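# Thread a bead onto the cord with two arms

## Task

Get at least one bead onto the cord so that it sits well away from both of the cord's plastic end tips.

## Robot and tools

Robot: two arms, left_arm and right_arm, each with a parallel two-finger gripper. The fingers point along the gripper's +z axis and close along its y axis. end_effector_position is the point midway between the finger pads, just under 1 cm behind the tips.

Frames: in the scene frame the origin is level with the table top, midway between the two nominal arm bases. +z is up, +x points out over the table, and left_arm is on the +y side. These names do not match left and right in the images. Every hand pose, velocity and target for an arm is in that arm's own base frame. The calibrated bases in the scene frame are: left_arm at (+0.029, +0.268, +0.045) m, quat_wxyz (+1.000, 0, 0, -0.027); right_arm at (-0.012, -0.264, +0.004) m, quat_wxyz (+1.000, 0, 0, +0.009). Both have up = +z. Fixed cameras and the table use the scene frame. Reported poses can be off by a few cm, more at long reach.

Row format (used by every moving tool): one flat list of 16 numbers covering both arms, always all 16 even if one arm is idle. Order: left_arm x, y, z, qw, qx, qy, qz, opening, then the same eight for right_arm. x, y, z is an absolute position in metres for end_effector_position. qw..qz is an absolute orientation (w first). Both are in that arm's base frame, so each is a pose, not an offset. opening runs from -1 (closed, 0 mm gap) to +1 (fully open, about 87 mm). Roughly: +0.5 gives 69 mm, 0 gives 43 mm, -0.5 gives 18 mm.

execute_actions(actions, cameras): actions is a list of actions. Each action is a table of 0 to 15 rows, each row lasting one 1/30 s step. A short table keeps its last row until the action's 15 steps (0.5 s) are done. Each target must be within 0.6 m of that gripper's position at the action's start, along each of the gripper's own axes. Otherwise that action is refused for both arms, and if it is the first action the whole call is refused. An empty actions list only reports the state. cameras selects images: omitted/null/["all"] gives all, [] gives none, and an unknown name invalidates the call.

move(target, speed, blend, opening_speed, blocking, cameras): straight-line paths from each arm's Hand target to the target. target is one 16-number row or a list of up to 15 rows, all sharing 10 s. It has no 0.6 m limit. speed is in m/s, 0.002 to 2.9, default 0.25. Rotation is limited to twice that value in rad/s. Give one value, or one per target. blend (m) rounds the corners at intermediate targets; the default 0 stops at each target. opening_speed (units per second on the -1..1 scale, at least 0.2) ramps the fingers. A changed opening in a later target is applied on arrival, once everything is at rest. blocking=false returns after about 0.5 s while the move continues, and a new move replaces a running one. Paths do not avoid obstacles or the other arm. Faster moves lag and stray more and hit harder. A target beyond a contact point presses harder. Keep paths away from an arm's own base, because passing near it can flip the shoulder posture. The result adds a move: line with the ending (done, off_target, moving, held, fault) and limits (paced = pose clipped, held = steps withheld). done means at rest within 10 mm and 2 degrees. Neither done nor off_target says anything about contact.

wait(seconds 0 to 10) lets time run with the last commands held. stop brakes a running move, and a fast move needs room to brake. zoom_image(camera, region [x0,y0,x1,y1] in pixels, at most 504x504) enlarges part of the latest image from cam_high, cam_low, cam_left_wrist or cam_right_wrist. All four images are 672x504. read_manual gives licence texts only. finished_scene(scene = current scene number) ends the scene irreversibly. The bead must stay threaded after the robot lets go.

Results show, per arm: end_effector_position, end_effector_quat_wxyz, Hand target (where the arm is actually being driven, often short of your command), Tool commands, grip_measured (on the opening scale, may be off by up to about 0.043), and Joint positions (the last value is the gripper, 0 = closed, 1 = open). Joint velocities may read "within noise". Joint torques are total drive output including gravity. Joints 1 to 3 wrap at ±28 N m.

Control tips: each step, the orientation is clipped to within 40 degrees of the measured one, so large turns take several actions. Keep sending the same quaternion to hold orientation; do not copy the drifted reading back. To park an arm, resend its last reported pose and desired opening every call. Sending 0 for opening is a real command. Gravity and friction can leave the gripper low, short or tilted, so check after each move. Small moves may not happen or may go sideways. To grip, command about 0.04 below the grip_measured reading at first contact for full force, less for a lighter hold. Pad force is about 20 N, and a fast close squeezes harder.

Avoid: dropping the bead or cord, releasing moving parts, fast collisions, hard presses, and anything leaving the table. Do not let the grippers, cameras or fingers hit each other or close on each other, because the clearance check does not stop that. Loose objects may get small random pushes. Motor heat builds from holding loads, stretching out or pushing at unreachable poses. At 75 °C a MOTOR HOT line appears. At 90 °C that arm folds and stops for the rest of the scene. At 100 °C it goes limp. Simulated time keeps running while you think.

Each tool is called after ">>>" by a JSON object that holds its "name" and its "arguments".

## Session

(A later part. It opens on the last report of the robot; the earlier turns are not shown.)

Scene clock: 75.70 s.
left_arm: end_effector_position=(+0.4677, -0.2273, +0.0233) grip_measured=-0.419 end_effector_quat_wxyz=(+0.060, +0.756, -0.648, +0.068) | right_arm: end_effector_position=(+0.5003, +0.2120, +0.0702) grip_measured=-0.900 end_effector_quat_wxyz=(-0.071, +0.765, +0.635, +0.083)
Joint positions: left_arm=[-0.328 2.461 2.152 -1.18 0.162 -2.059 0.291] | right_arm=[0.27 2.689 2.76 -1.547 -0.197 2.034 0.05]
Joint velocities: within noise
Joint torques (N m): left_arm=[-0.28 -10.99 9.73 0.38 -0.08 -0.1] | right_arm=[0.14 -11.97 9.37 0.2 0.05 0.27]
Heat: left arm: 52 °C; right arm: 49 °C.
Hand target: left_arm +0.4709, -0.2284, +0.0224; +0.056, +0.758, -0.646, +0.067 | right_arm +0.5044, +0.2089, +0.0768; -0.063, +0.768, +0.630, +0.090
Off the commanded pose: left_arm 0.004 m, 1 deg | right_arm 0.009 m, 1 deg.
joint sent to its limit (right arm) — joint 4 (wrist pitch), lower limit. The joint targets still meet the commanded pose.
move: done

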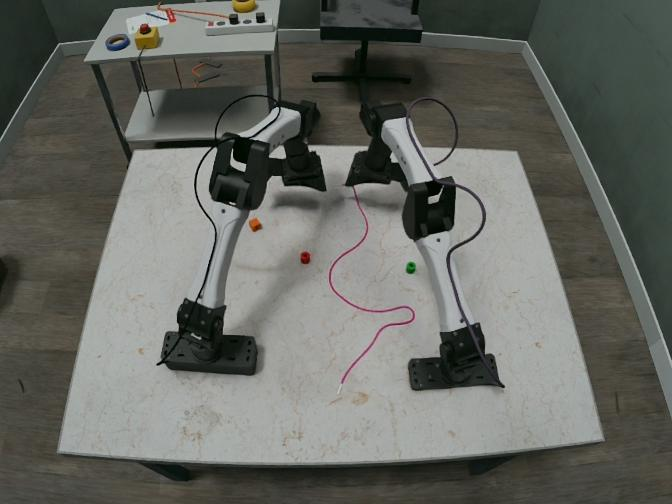

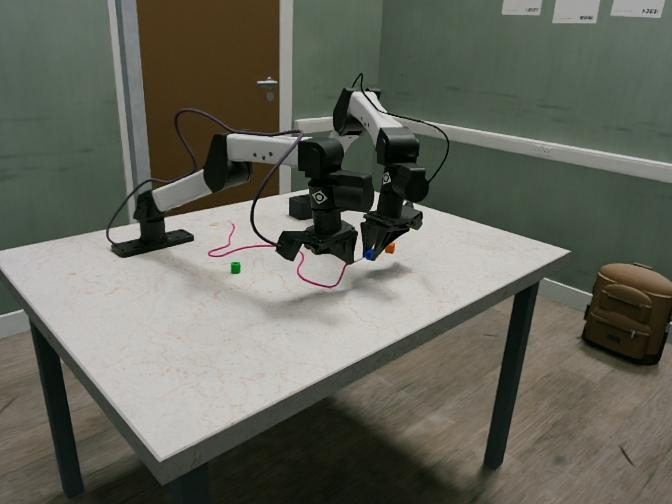

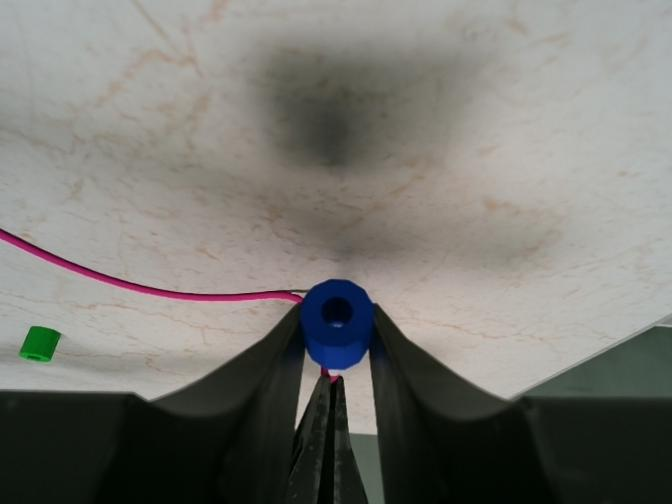

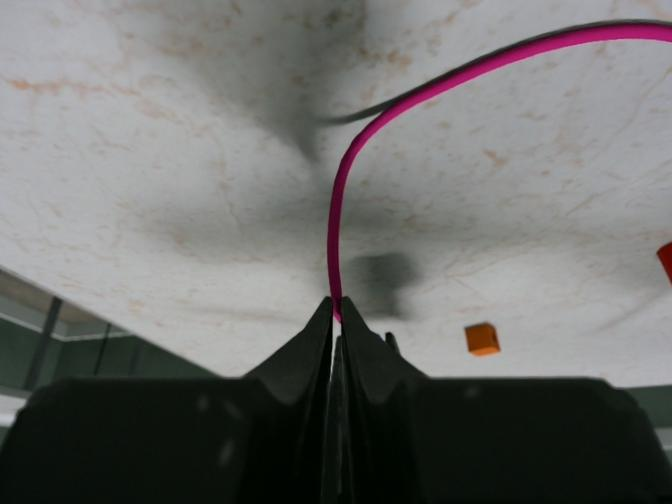

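>>> {"name": "move", "arguments": {"target": [0.4705, -0.2435, 0.0225, -0.0566, -0.7581, 0.6463, -0.0663, -0.52, 0.505, 0.209, 0.077, -0.0665, 0.7674, 0.6326, 0.0806, -1], "speed": 0.05}}

>>> {"name": "zoom_image", "arguments": {"camera": "cam_left_wrist", "region": [270, 260, 410, 500]}}

>>> {"name": "zoom_image", "arguments": {"camera": "cam_high", "region": [270, 120, 390, 220]}}

>>> {"name": "zoom_image", "arguments": {"camera": "cam_low", "region": [320, 220, 390, 280]}}

Scene clock: 77.00 s.
left_arm: end_effector_position=(+0.4672, -0.2429, +0.0235) grip_measured=-0.419 end_effector_quat_wxyz=(+0.061, +0.753, -0.651, +0.068) | right_arm: end_effector_position=(+0.5003, +0.2120, +0.0702) grip_measured=-0.900 end_effector_quat_wxyz=(-0.071, +0.765, +0.635, +0.083)
Joint positions: left_arm=[-0.357 2.489 2.203 -1.199 0.162 -2.08 0.291] | right_arm=[0.27 2.689 2.76 -1.547 -0.197 2.034 0.05]
Joint velocities: within noise
Joint torques (N m): left_arm=[-0.2 -11.1 9.7 0.35 -0.03 -0.15] | right_arm=[0.05 -12.08 9.39 0.2 0.07 0.28]
Heat: left arm: 52 °C; right arm: 49 °C.
Hand target: left_arm +0.4704, -0.2435, +0.0224; +0.058, +0.756, -0.649, +0.067 | right_arm +0.5044, +0.2089, +0.0768; -0.063, +0.768, +0.630, +0.090
Off the commanded pose: left_arm 0.003 m, 1 deg | right_arm 0.009 m, 1 deg.
joint sent to its limit (left arm) — joint 6 (wrist roll), lower limit. The joint targets still meet the commanded pose.
joint sent to its limit (right arm) — joint 4 (wrist pitch), lower limit. The joint targets still meet the commanded pose.
move: done

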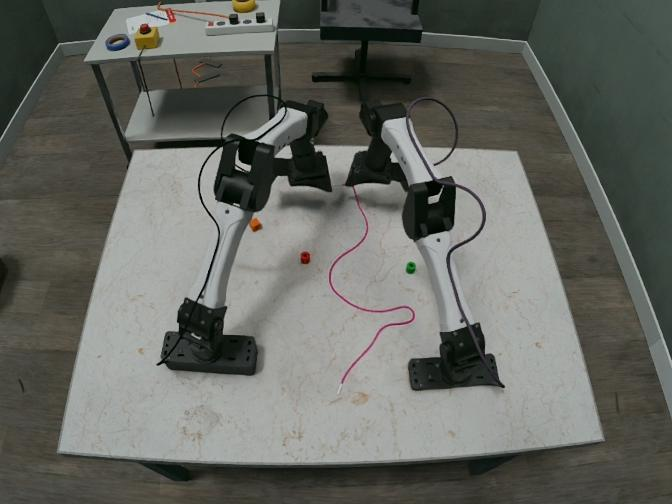

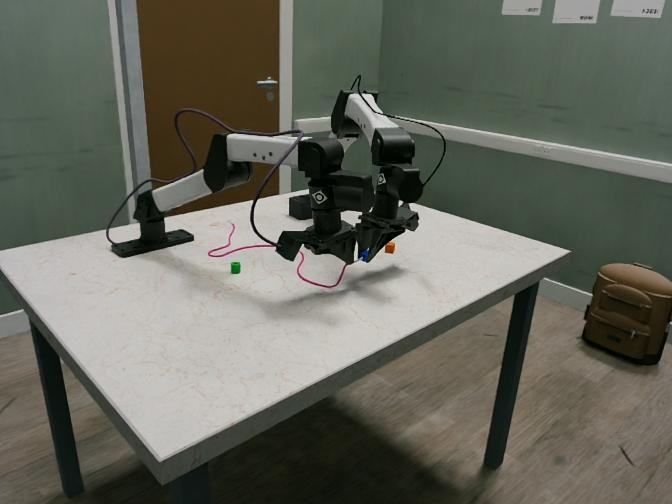

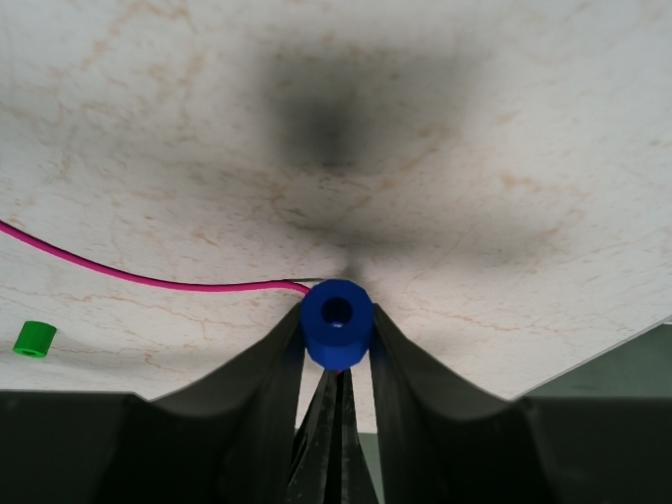

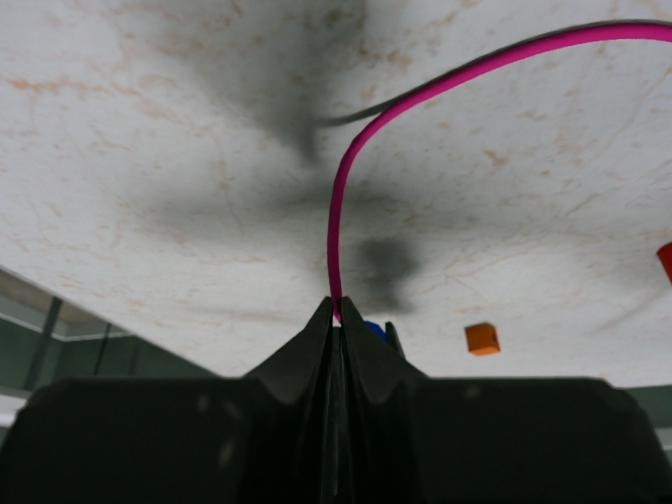

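Scaled by 2.100 from the camera's 672x504 image, which has a finer 960x720 frame.

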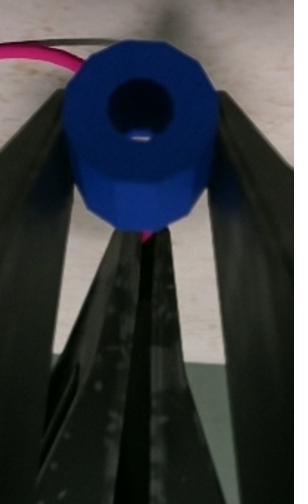

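Scaled by 4.200 from the camera's 672x504 image, which has a finer 960x720 frame.

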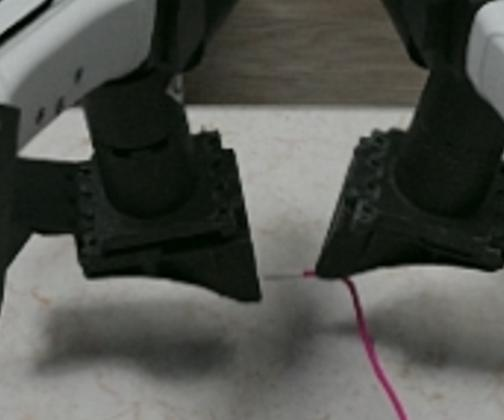

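Scaled by 7.200 from the camera's 672x504 image, which has a finer 960x720 frame.

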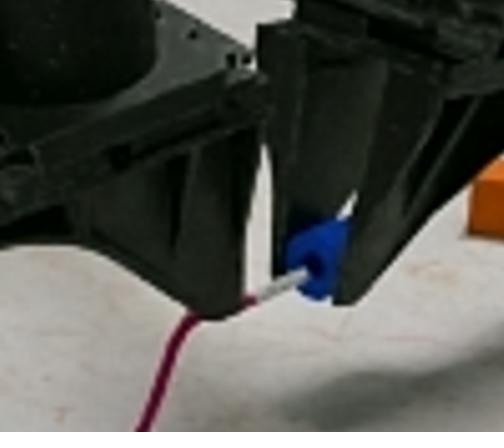

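>>> {"name": "move", "arguments": {"target": [0.4705, -0.2565, 0.0225, -0.0566, -0.7501, 0.6553, -0.0663, -0.52, 0.505, 0.209, 0.077, -0.0665, 0.7674, 0.6326, 0.0806, -1], "speed": 0.04}}

>>> {"name": "zoom_image", "arguments": {"camera": "cam_left_wrist", "region": [270, 260, 410, 500]}}

>>> {"name": "zoom_image", "arguments": {"camera": "cam_high", "region": [270, 120, 390, 220]}}

>>> {"name": "zoom_image", "arguments": {"camera": "cam_low", "region": [320, 220, 390, 280]}}

Scene clock: 78.23 s.
left_arm: end_effector_position=(+0.4677, -0.2558, +0.0239) grip_measured=-0.419 end_effector_quat_wxyz=(+0.062, +0.746, -0.659, +0.069) | right_arm: end_effector_position=(+0.5002, +0.2119, +0.0702) grip_measured=-0.900 end_effector_quat_wxyz=(-0.071, +0.765, +0.635, +0.083)
Joint positions: left_arm=[-0.38 2.525 2.27 -1.227 0.162 -2.081 0.291] | right_arm=[0.27 2.689 2.76 -1.547 -0.197 2.034 0.05]
Joint velocities: within noise
Joint torques (N m): left_arm=[-0.28 -11.23 9.69 0.32 -0.07 -0.09] | right_arm=[0.02 -12.08 9.39 0.2 0.07 0.25]
Heat: left arm: 52 °C; right arm: 49 °C.
Hand target: left_arm +0.4704, -0.2564, +0.0225; +0.057, +0.748, -0.658, +0.067 | right_arm +0.5044, +0.2089, +0.0768; -0.063, +0.768, +0.630, +0.090
Off the commanded pose: left_arm 0.003 m, 1 deg | right_arm 0.009 m, 1 deg.
joint sent to its limit (left arm) — joint 6 (wrist roll), lower limit. The joint targets still meet the commanded pose.
joint sent to its limit (right arm) — joint 4 (wrist pitch), lower limit. The joint targets still meet the commanded pose.
move: done

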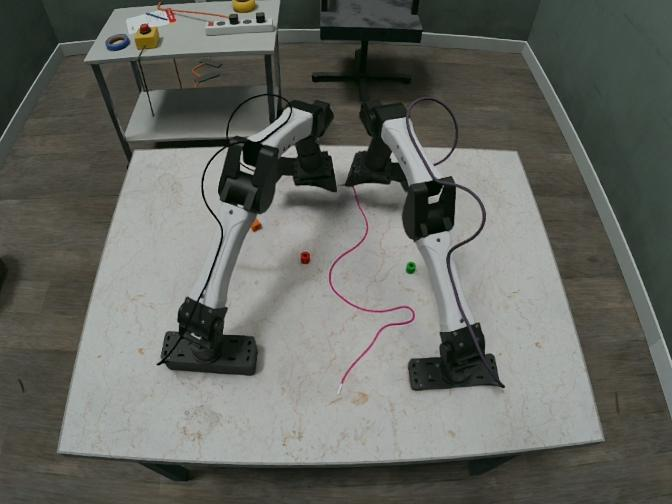

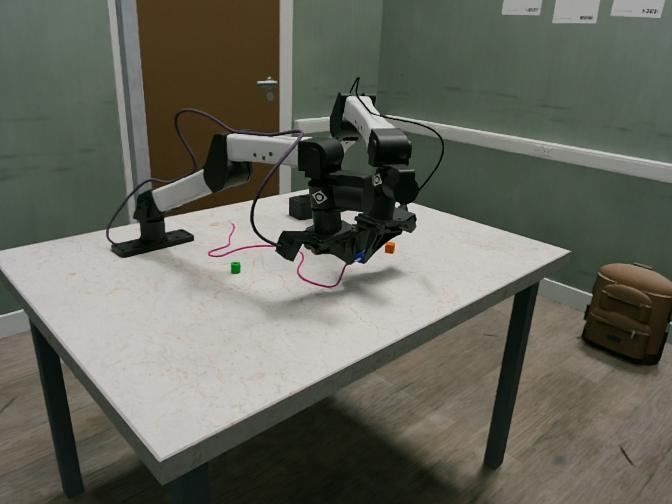

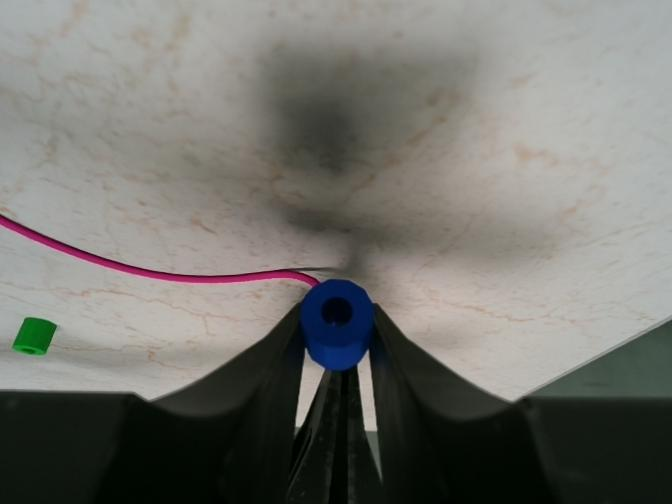

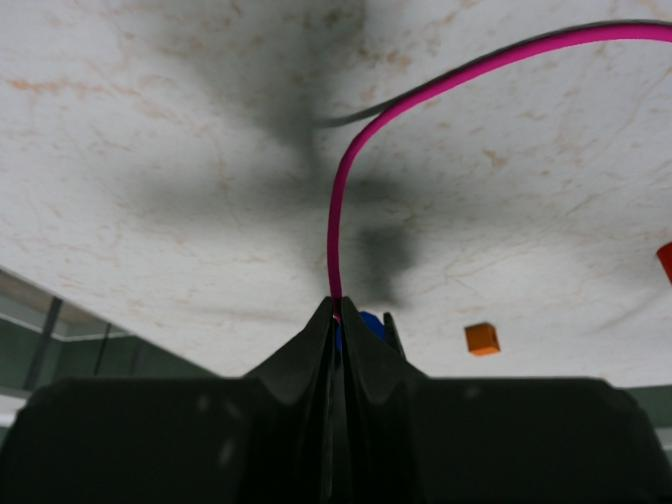

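Scaled by 2.100 from the camera's 672x504 image, which has a finer 960x720 frame.

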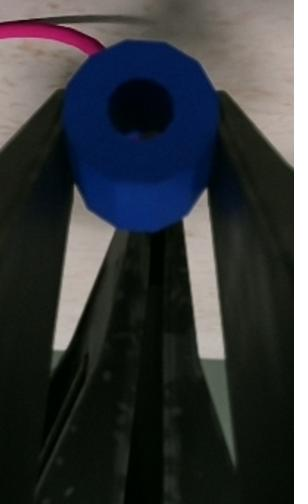

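Scaled by 4.200 from the camera's 672x504 image, which has a finer 960x720 frame.

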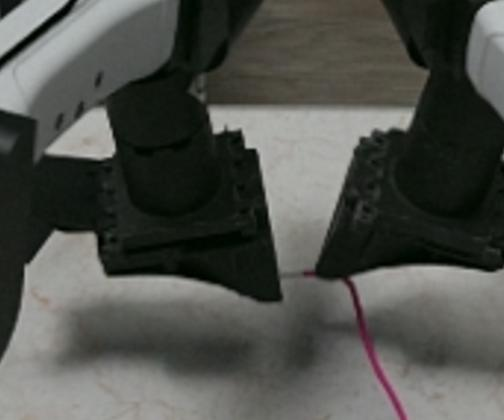

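Scaled by 7.200 from the camera's 672x504 image, which has a finer 960x720 frame.

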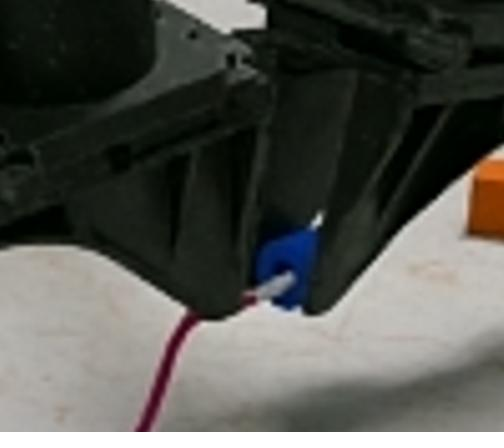

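>>> {"name": "move", "arguments": {"target": [0.4705, -0.2695, 0.0225, -0.0566, -0.7450, 0.6610, -0.0663, -0.52, 0.505, 0.209, 0.077, -0.0665, 0.7674, 0.6326, 0.0806, -1], "speed": 0.04}}

>>> {"name": "zoom_image", "arguments": {"camera": "cam_left_wrist", "region": [270, 260, 410, 500]}}

>>> {"name": "zoom_image", "arguments": {"camera": "cam_low", "region": [320, 220, 390, 280]}}

Scene clock: 79.47 s.
left_arm: end_effector_position=(+0.4690, -0.2686, +0.0241) grip_measured=-0.419 end_effector_quat_wxyz=(+0.062, +0.739, -0.667, +0.070) | right_arm: end_effector_position=(+0.4997, +0.2118, +0.0701) grip_measured=-0.900 end_effector_quat_wxyz=(-0.071, +0.765, +0.635, +0.082)
Joint positions: left_arm=[-0.401 2.567 2.349 -1.259 0.162 -2.081 0.291] | right_arm=[0.27 2.689 2.76 -1.55 -0.197 2.034 0.05]
Joint velocities: within noise
Joint torques (N m): left_arm=[-0.27 -11.41 9.87 0.33 -0.06 -0.07] | right_arm=[-0.01 -11.96 9.4 0.26 0.07 0.26]
Heat: left arm: 52 °C; right arm: 49 °C.
Hand target: left_arm +0.4705, -0.2693, +0.0225; +0.058, +0.741, -0.666, +0.067 | right_arm +0.5044, +0.2089, +0.0768; -0.063, +0.768, +0.630, +0.090
Off the commanded pose: left_arm 0.002 m, 1 deg | right_arm 0.009 m, 1 deg.
joint sent to its limit (left arm) — joint 6 (wrist roll), lower limit. The joint targets still meet the commanded pose.
joint sent to its limit (right arm) — joint 4 (wrist pitch), lower limit. The joint targets still meet the commanded pose.
move: done

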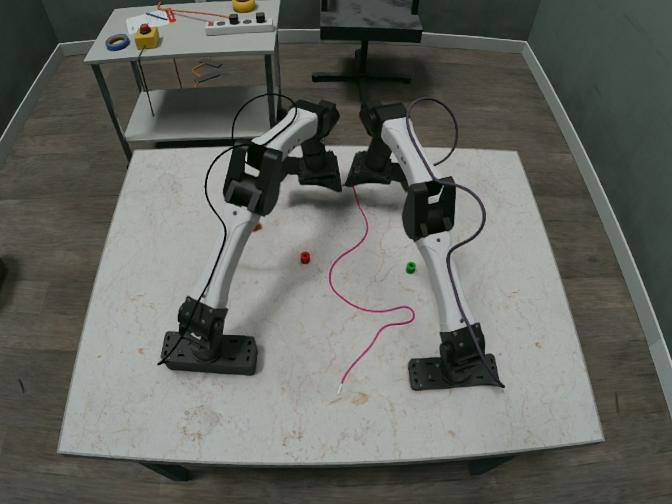

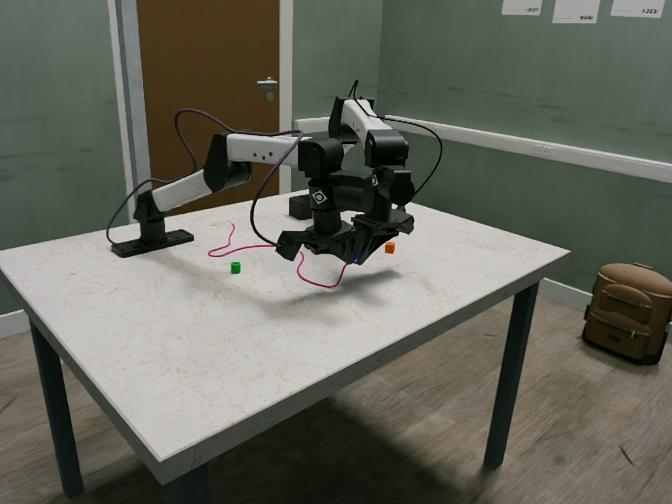

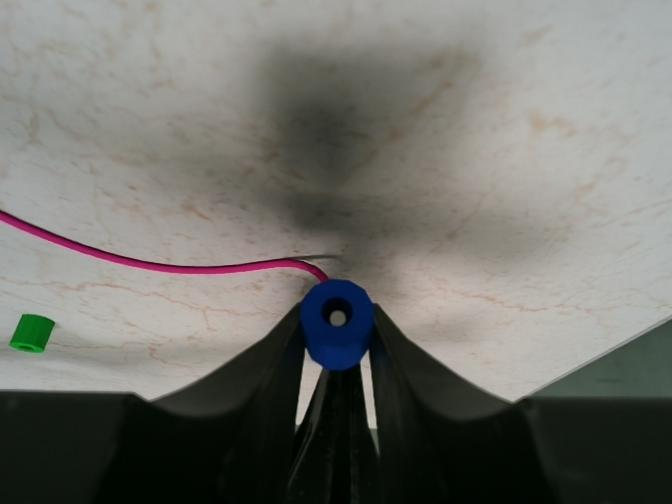

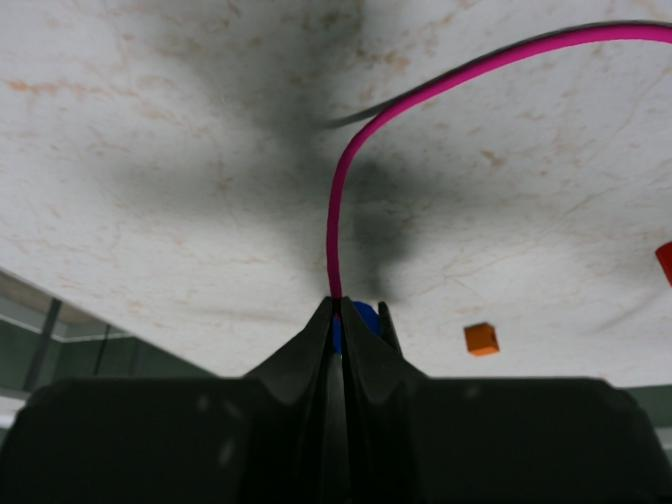

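Scaled by 2.100 from the camera's 672x504 image, which has a finer 960x720 frame.

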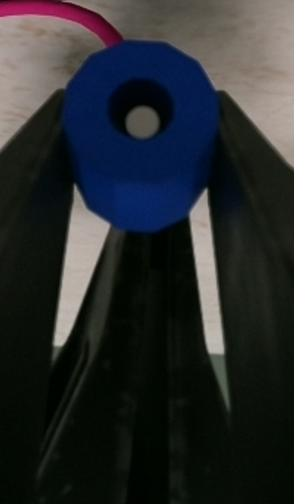

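Scaled by 7.200 from the camera's 672x504 image, which has a finer 960x720 frame.

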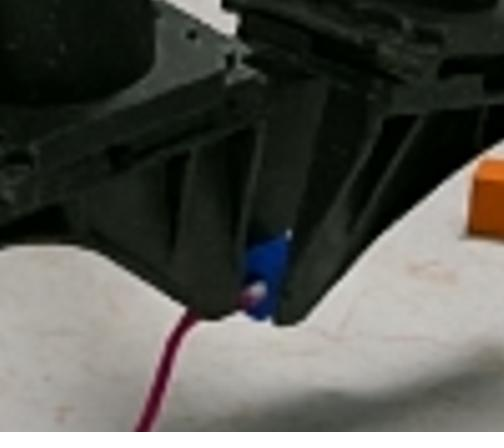

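>>> {"name": "move", "arguments": {"target": [0.4705, -0.2645, -0.003, -0.0566, -0.7450, 0.6610, -0.0663, -0.52, 0.504, 0.209, 0.050, -0.0665, 0.7674, 0.6326, 0.0806, -1], "speed": 0.03}}

>>> {"name": "zoom_image", "arguments": {"camera": "cam_left_wrist", "region": [270, 260, 410, 500]}}

>>> {"name": "zoom_image", "arguments": {"camera": "cam_low", "region": [320, 220, 390, 280]}}

Scene clock: 81.47 s.
left_arm: end_effector_position=(+0.4683, -0.2650, -0.0008) grip_measured=-0.419 end_effector_quat_wxyz=(+0.054, +0.741, -0.667, +0.064) | right_arm: end_effector_position=(+0.4993, +0.2125, +0.0388) grip_measured=-0.900 end_effector_quat_wxyz=(-0.080, +0.766, +0.634, +0.068)
Joint positions: left_arm=[-0.401 2.568 2.256 -1.173 0.144 -2.083 0.291] | right_arm=[0.27 2.689 2.635 -1.458 -0.202 2.034 0.05]
Joint velocities: within noise
Joint torques (N m): left_arm=[0.35 -12.3 7.15 0.52 0.12 -0.04] | right_arm=[0.05 -15.42 4.71 0.44 0.11 0.2]
Heat: left arm: 52 °C; right arm: 50 °C.
Hand target: left_arm +0.4706, -0.2643, -0.0030; +0.057, +0.743, -0.663, +0.066 | right_arm +0.5039, +0.2090, +0.0500; -0.067, +0.767, +0.633, +0.079
Off the commanded pose: left_arm 0.003 m, 1 deg | right_arm 0.013 m, 2 deg.
joint sent to its limit (left arm) — joint 6 (wrist roll), lower limit. The joint targets still meet the commanded pose.
move: off_target (right_arm)

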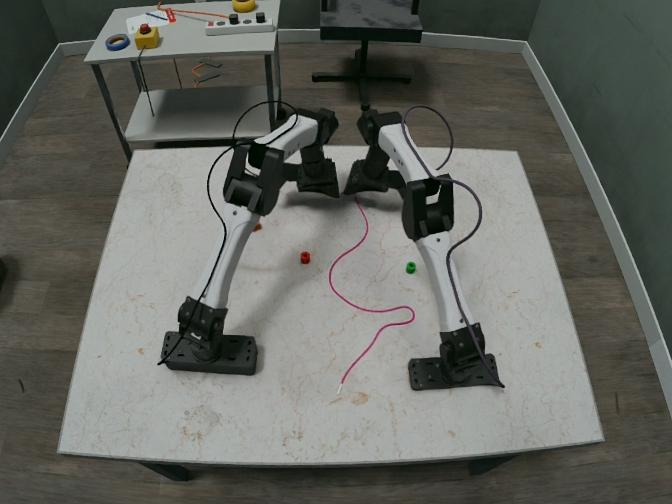

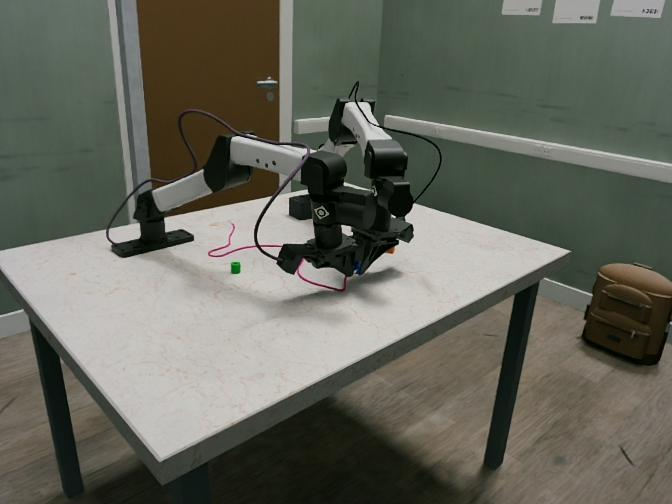

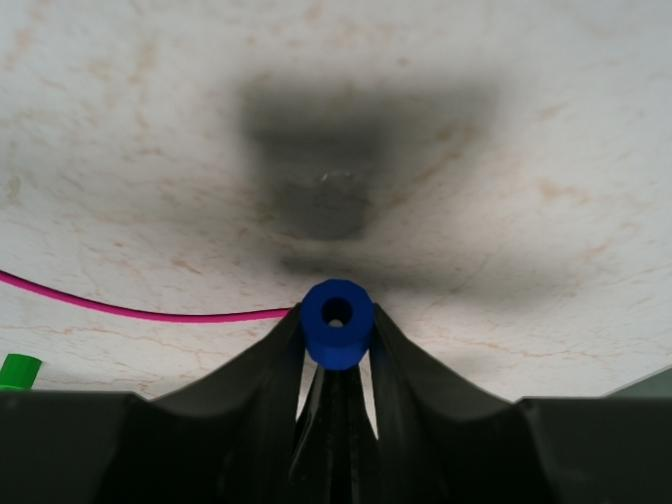

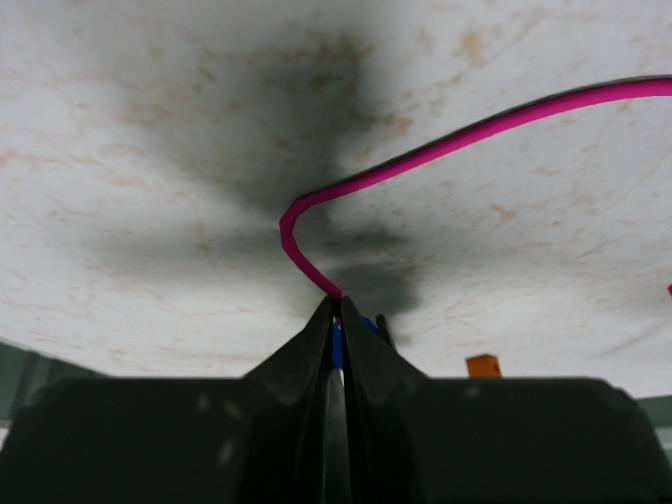

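Scaled by 2.100 from the camera's 672x504 image, which has a finer 960x720 frame.

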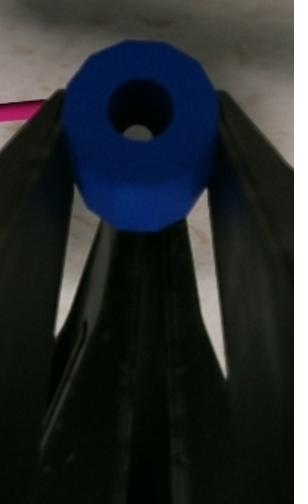

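Scaled by 7.200 from the camera's 672x504 image, which has a finer 960x720 frame.

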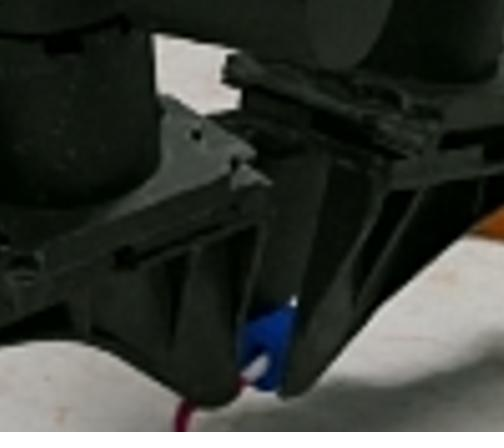

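>>> {"name": "move", "arguments": {"target": [0.4705, -0.2645, -0.030, -0.0566, -0.7450, 0.6610, -0.0663, -0.52, 0.504, 0.209, 0.026, -0.0665, 0.7674, 0.6326, 0.0806, -1], "speed": 0.03}}

>>> {"name": "zoom_image", "arguments": {"camera": "cam_left_wrist", "region": [270, 260, 410, 500]}}

>>> {"name": "zoom_image", "arguments": {"camera": "cam_low", "region": [320, 240, 390, 300]}}

Scene clock: 83.30 s.
left_arm: end_effector_position=(+0.4686, -0.2650, -0.0265) grip_measured=-0.419 end_effector_quat_wxyz=(+0.054, +0.741, -0.666, +0.064) | right_arm: end_effector_position=(+0.4987, +0.2131, +0.0130) grip_measured=-0.900 end_effector_quat_wxyz=(-0.083, +0.766, +0.634, +0.067)
Joint positions: left_arm=[-0.401 2.586 2.189 -1.086 0.144 -2.084 0.291] | right_arm=[0.27 2.657 2.469 -1.327 -0.206 2.034 0.05]
Joint velocities: within noise
Joint torques (N m): left_arm=[0.46 -12.19 6.94 0.58 0.1 -0.08] | right_arm=[0.23 -15.76 4.92 0.46 0.15 0.23]
Heat: left arm: 52 °C; right arm: 50 °C.
Hand target: left_arm +0.4705, -0.2643, -0.0300; +0.057, +0.743, -0.663, +0.066 | right_arm +0.5039, +0.2091, +0.0261; -0.067, +0.767, +0.633, +0.080
Off the commanded pose: left_arm 0.004 m, 1 deg | right_arm 0.015 m, 2 deg.
joint sent to its limit (left arm) — joint 6 (wrist roll), lower limit. The joint targets still meet the commanded pose.
move: off_target (right_arm)

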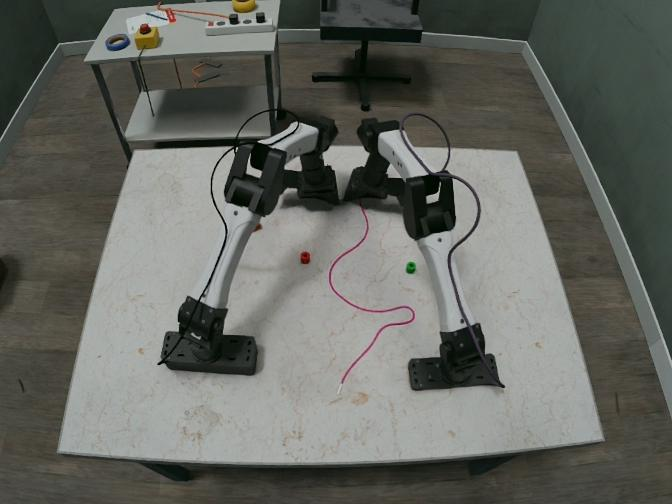

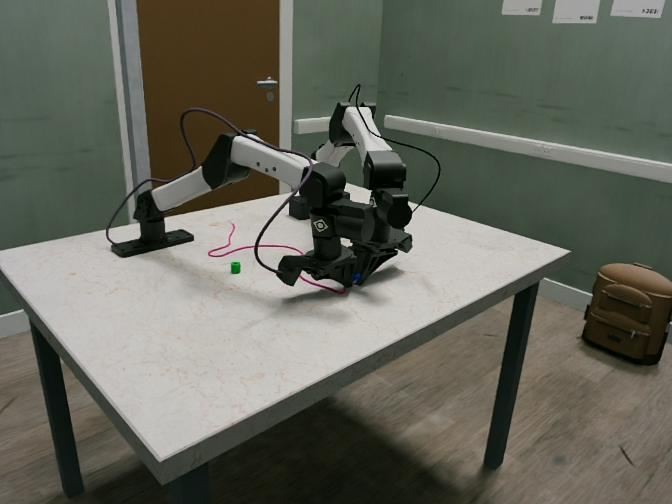

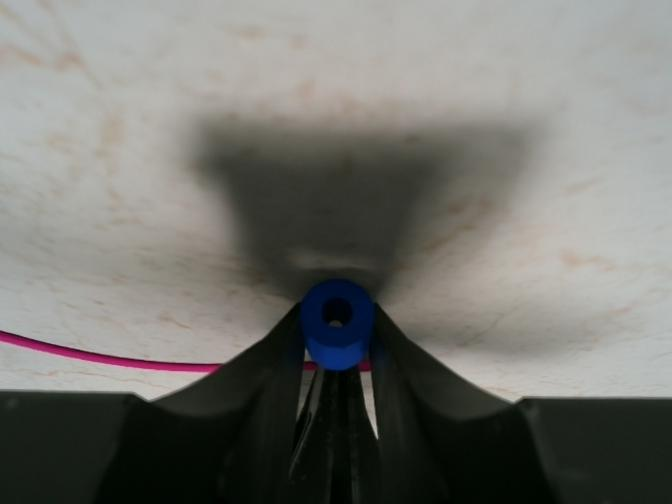

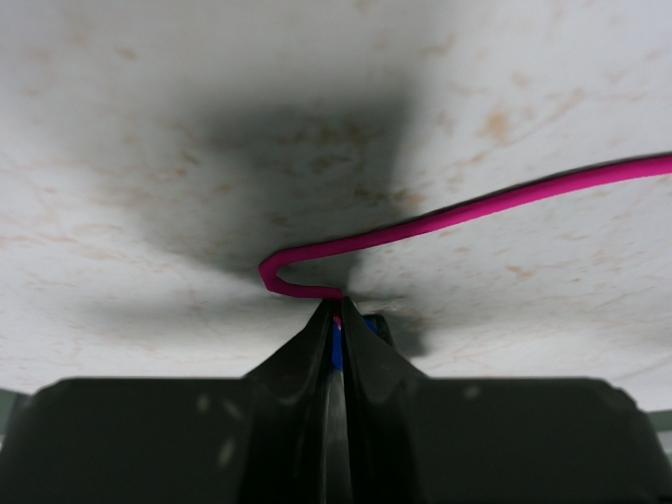

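Scaled by 2.100 from the camera's 672x504 image, which has a finer 960x720 frame.

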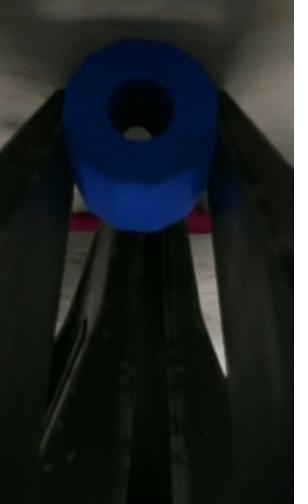

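Scaled by 7.200 from the camera's 672x504 image, which has a finer 960x720 frame.

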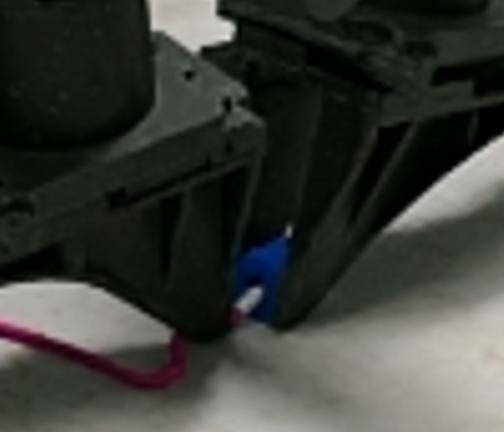

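>>> {"name": "move", "arguments": {"target": [[0.4705, -0.2645, -0.030, -0.0566, -0.7450, 0.6610, -0.0663, -0.52, 0.504, 0.209, 0.026, -0.0665, 0.7674, 0.6326, 0.0806, -0.65],[0.4705, -0.2645, -0.030, -0.0566, -0.7450, 0.6610, -0.0663, -0.52, 0.504, 0.1955, 0.022, -0.0665, 0.7674, 0.6326, 0.0806, -0.65]], "speed": 0.04}}

>>> {"name": "zoom_image", "arguments": {"camera": "cam_right_wrist", "region": [230, 220, 430, 400]}}

>>> {"name": "zoom_image", "arguments": {"camera": "cam_low", "region": [320, 240, 390, 300]}}

Scene clock: 85.50 s.
left_arm: end_effector_position=(+0.4690, -0.2653, -0.0263) grip_measured=-0.419 end_effector_quat_wxyz=(+0.054, +0.741, -0.666, +0.065) | right_arm: end_effector_position=(+0.5005, +0.2038, +0.0119) grip_measured=-0.650 end_effector_quat_wxyz=(-0.081, +0.765, +0.634, +0.074)
Joint positions: left_arm=[-0.401 2.586 2.189 -1.084 0.144 -2.084 0.291] | right_arm=[0.25 2.627 2.405 -1.283 -0.21 2.014 0.175]
Joint velocities: within noise
Joint torques (N m): left_arm=[0.46 -12.19 6.89 0.57 0.1 -0.06] | right_arm=[-0.5 -15.24 4.66 0.37 0.17 0.19]
Heat: left arm: 52 °C; right arm: 51 °C.
Hand target: left_arm +0.4706, -0.2643, -0.0300; +0.057, +0.743, -0.663, +0.066 | right_arm +0.5040, +0.1956, +0.0220; -0.067, +0.767, +0.633, +0.080
Off the commanded pose: left_arm 0.004 m, 1 deg | right_arm 0.014 m, 2 deg.
joint sent to its limit (left arm) — joint 6 (wrist roll), lower limit. The joint targets still meet the commanded pose.
move: off_target (right_arm)

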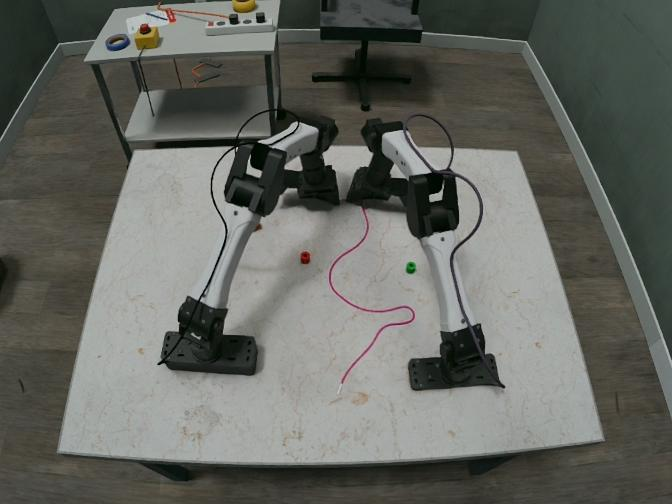

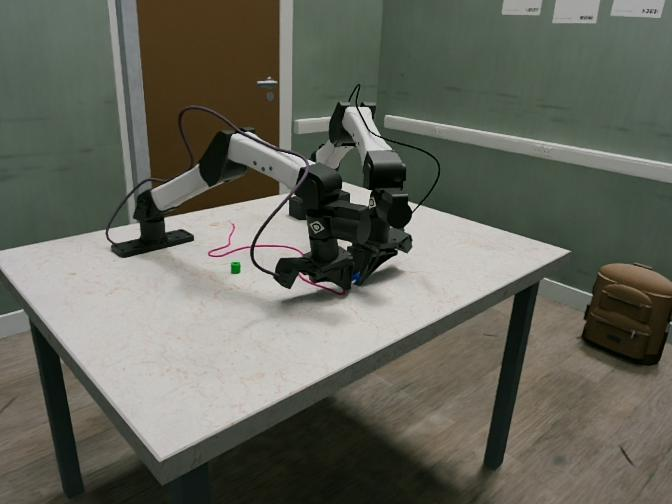

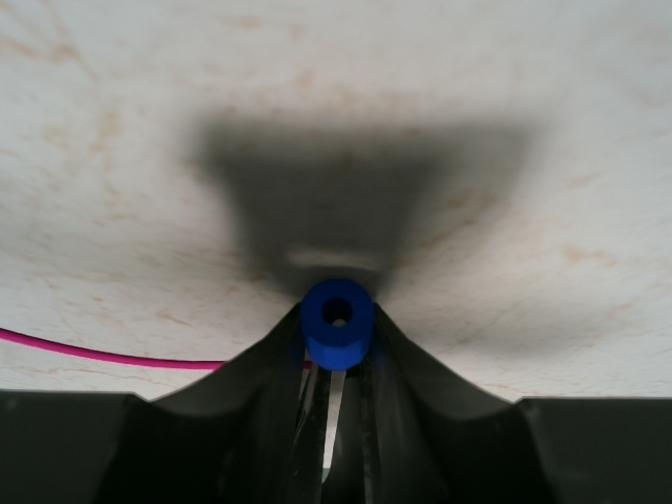

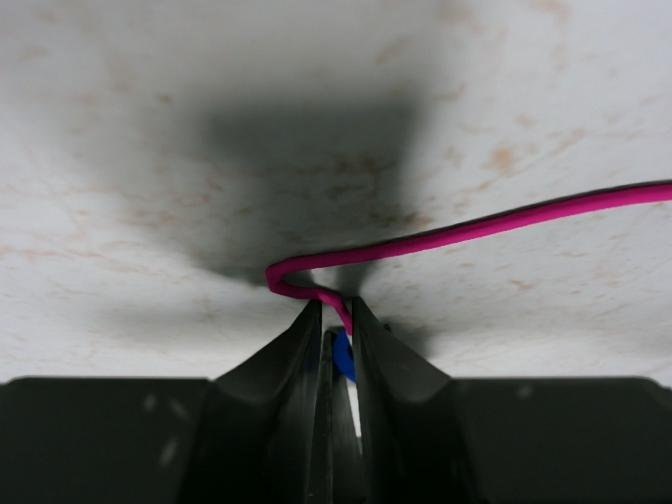

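Scaled by 2.520 from the camera's 672x504 image, which has a finer 960x720 frame.

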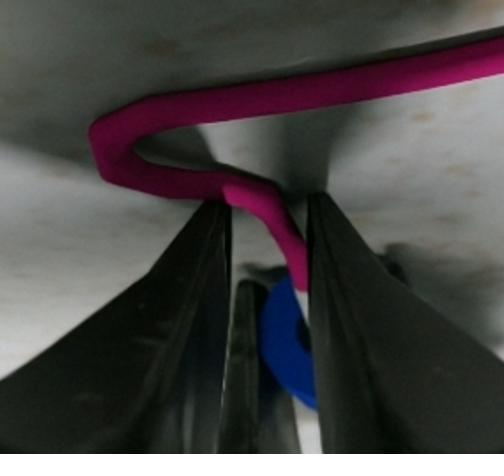

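Scaled by 7.200 from the camera's 672x504 image, which has a finer 960x720 frame.

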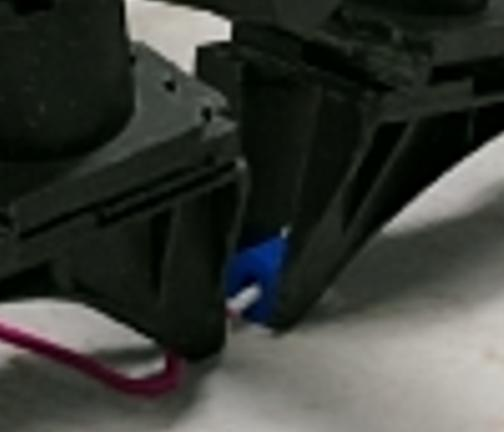

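>>> {"name": "move", "arguments": {"target": [[0.4705, -0.2645, -0.030, -0.0566, -0.7450, 0.6610, -0.0663, -0.52, 0.504, 0.1955, 0.022, -0.0665, 0.7674, 0.6326, 0.0806, -1],[0.4705, -0.2645, -0.030, -0.0566, -0.7450, 0.6610, -0.0663, -0.52, 0.503, 0.2095, 0.026, -0.0665, 0.7674, 0.6326, 0.0806, -1]], "speed": 0.04}}

>>> {"name": "zoom_image", "arguments": {"camera": "cam_left_wrist", "region": [270, 220, 410, 460]}}

>>> {"name": "zoom_image", "arguments": {"camera": "cam_low", "region": [320, 240, 390, 300]}}

Scene clock: 87.33 s.
left_arm: end_effector_position=(+0.4690, -0.2653, -0.0263) grip_measured=-0.419 end_effector_quat_wxyz=(+0.054, +0.741, -0.666, +0.065) | right_arm: end_effector_position=(+0.5006, +0.2048, +0.0116) grip_measured=-0.895 end_effector_quat_wxyz=(-0.079, +0.768, +0.631, +0.072)
Joint positions: left_arm=[-0.401 2.586 2.189 -1.084 0.144 -2.084 0.291] | right_arm=[0.254 2.627 2.405 -1.283 -0.205 2.028 0.052]
Joint velocities: within noise
Joint torques (N m): left_arm=[0.4 -12.19 6.8 0.54 0.11 -0.07] | right_arm=[1.61 -14.27 8.27 0.17 0.14 0.32]
Heat: left arm: 52 °C; right arm: 52 °C.
Hand target: left_arm +0.4706, -0.2643, -0.0300; +0.057, +0.743, -0.663, +0.066 | right_arm +0.5029, +0.2094, +0.0260; -0.067, +0.767, +0.632, +0.081
Off the commanded pose: left_arm 0.004 m, 1 deg | right_arm 0.015 m, 2 deg.
joint sent to its limit (left arm) — joint 6 (wrist roll), lower limit. The joint targets still meet the commanded pose.
move: off_target (right_arm)

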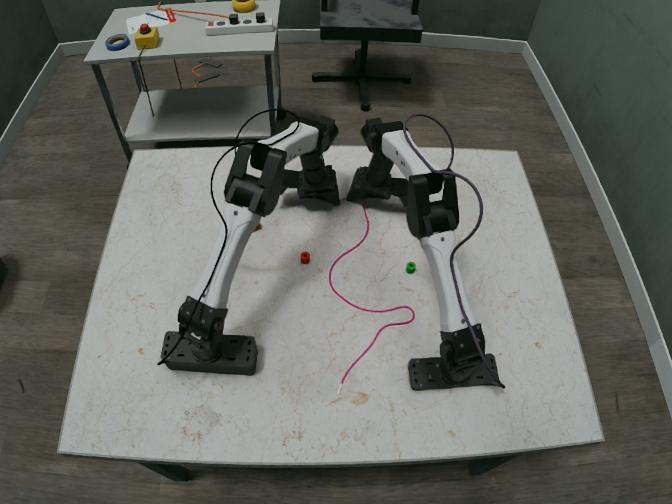

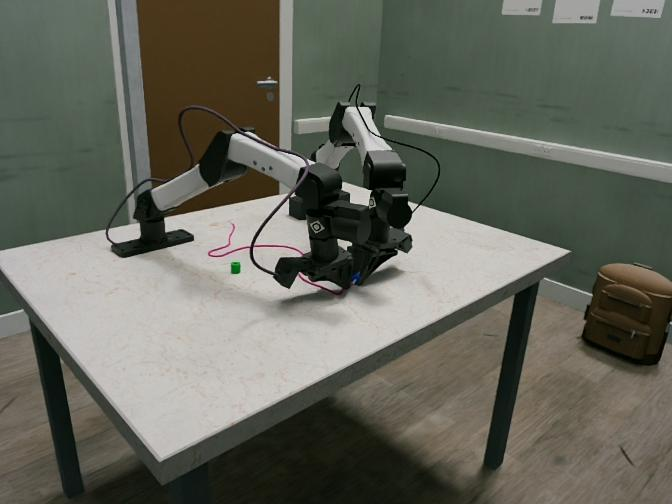

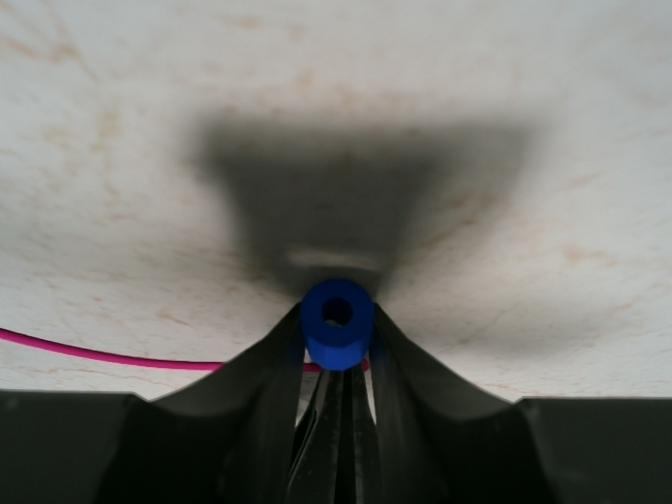

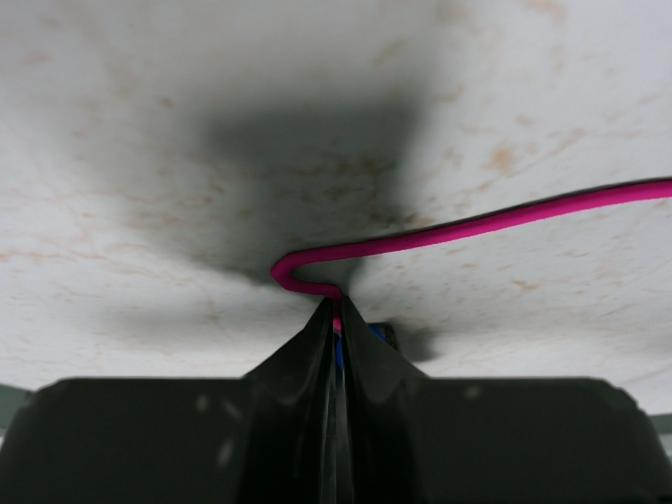

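Scaled by 2.100 from the camera's 672x504 image, which has a finer 960x720 frame.

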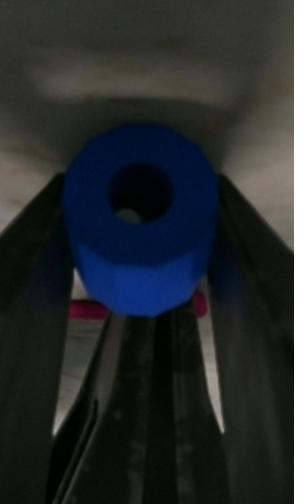

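Scaled by 7.200 from the camera's 672x504 image, which has a finer 960x720 frame.

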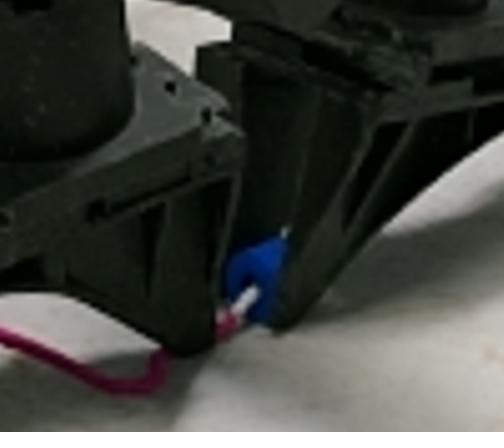

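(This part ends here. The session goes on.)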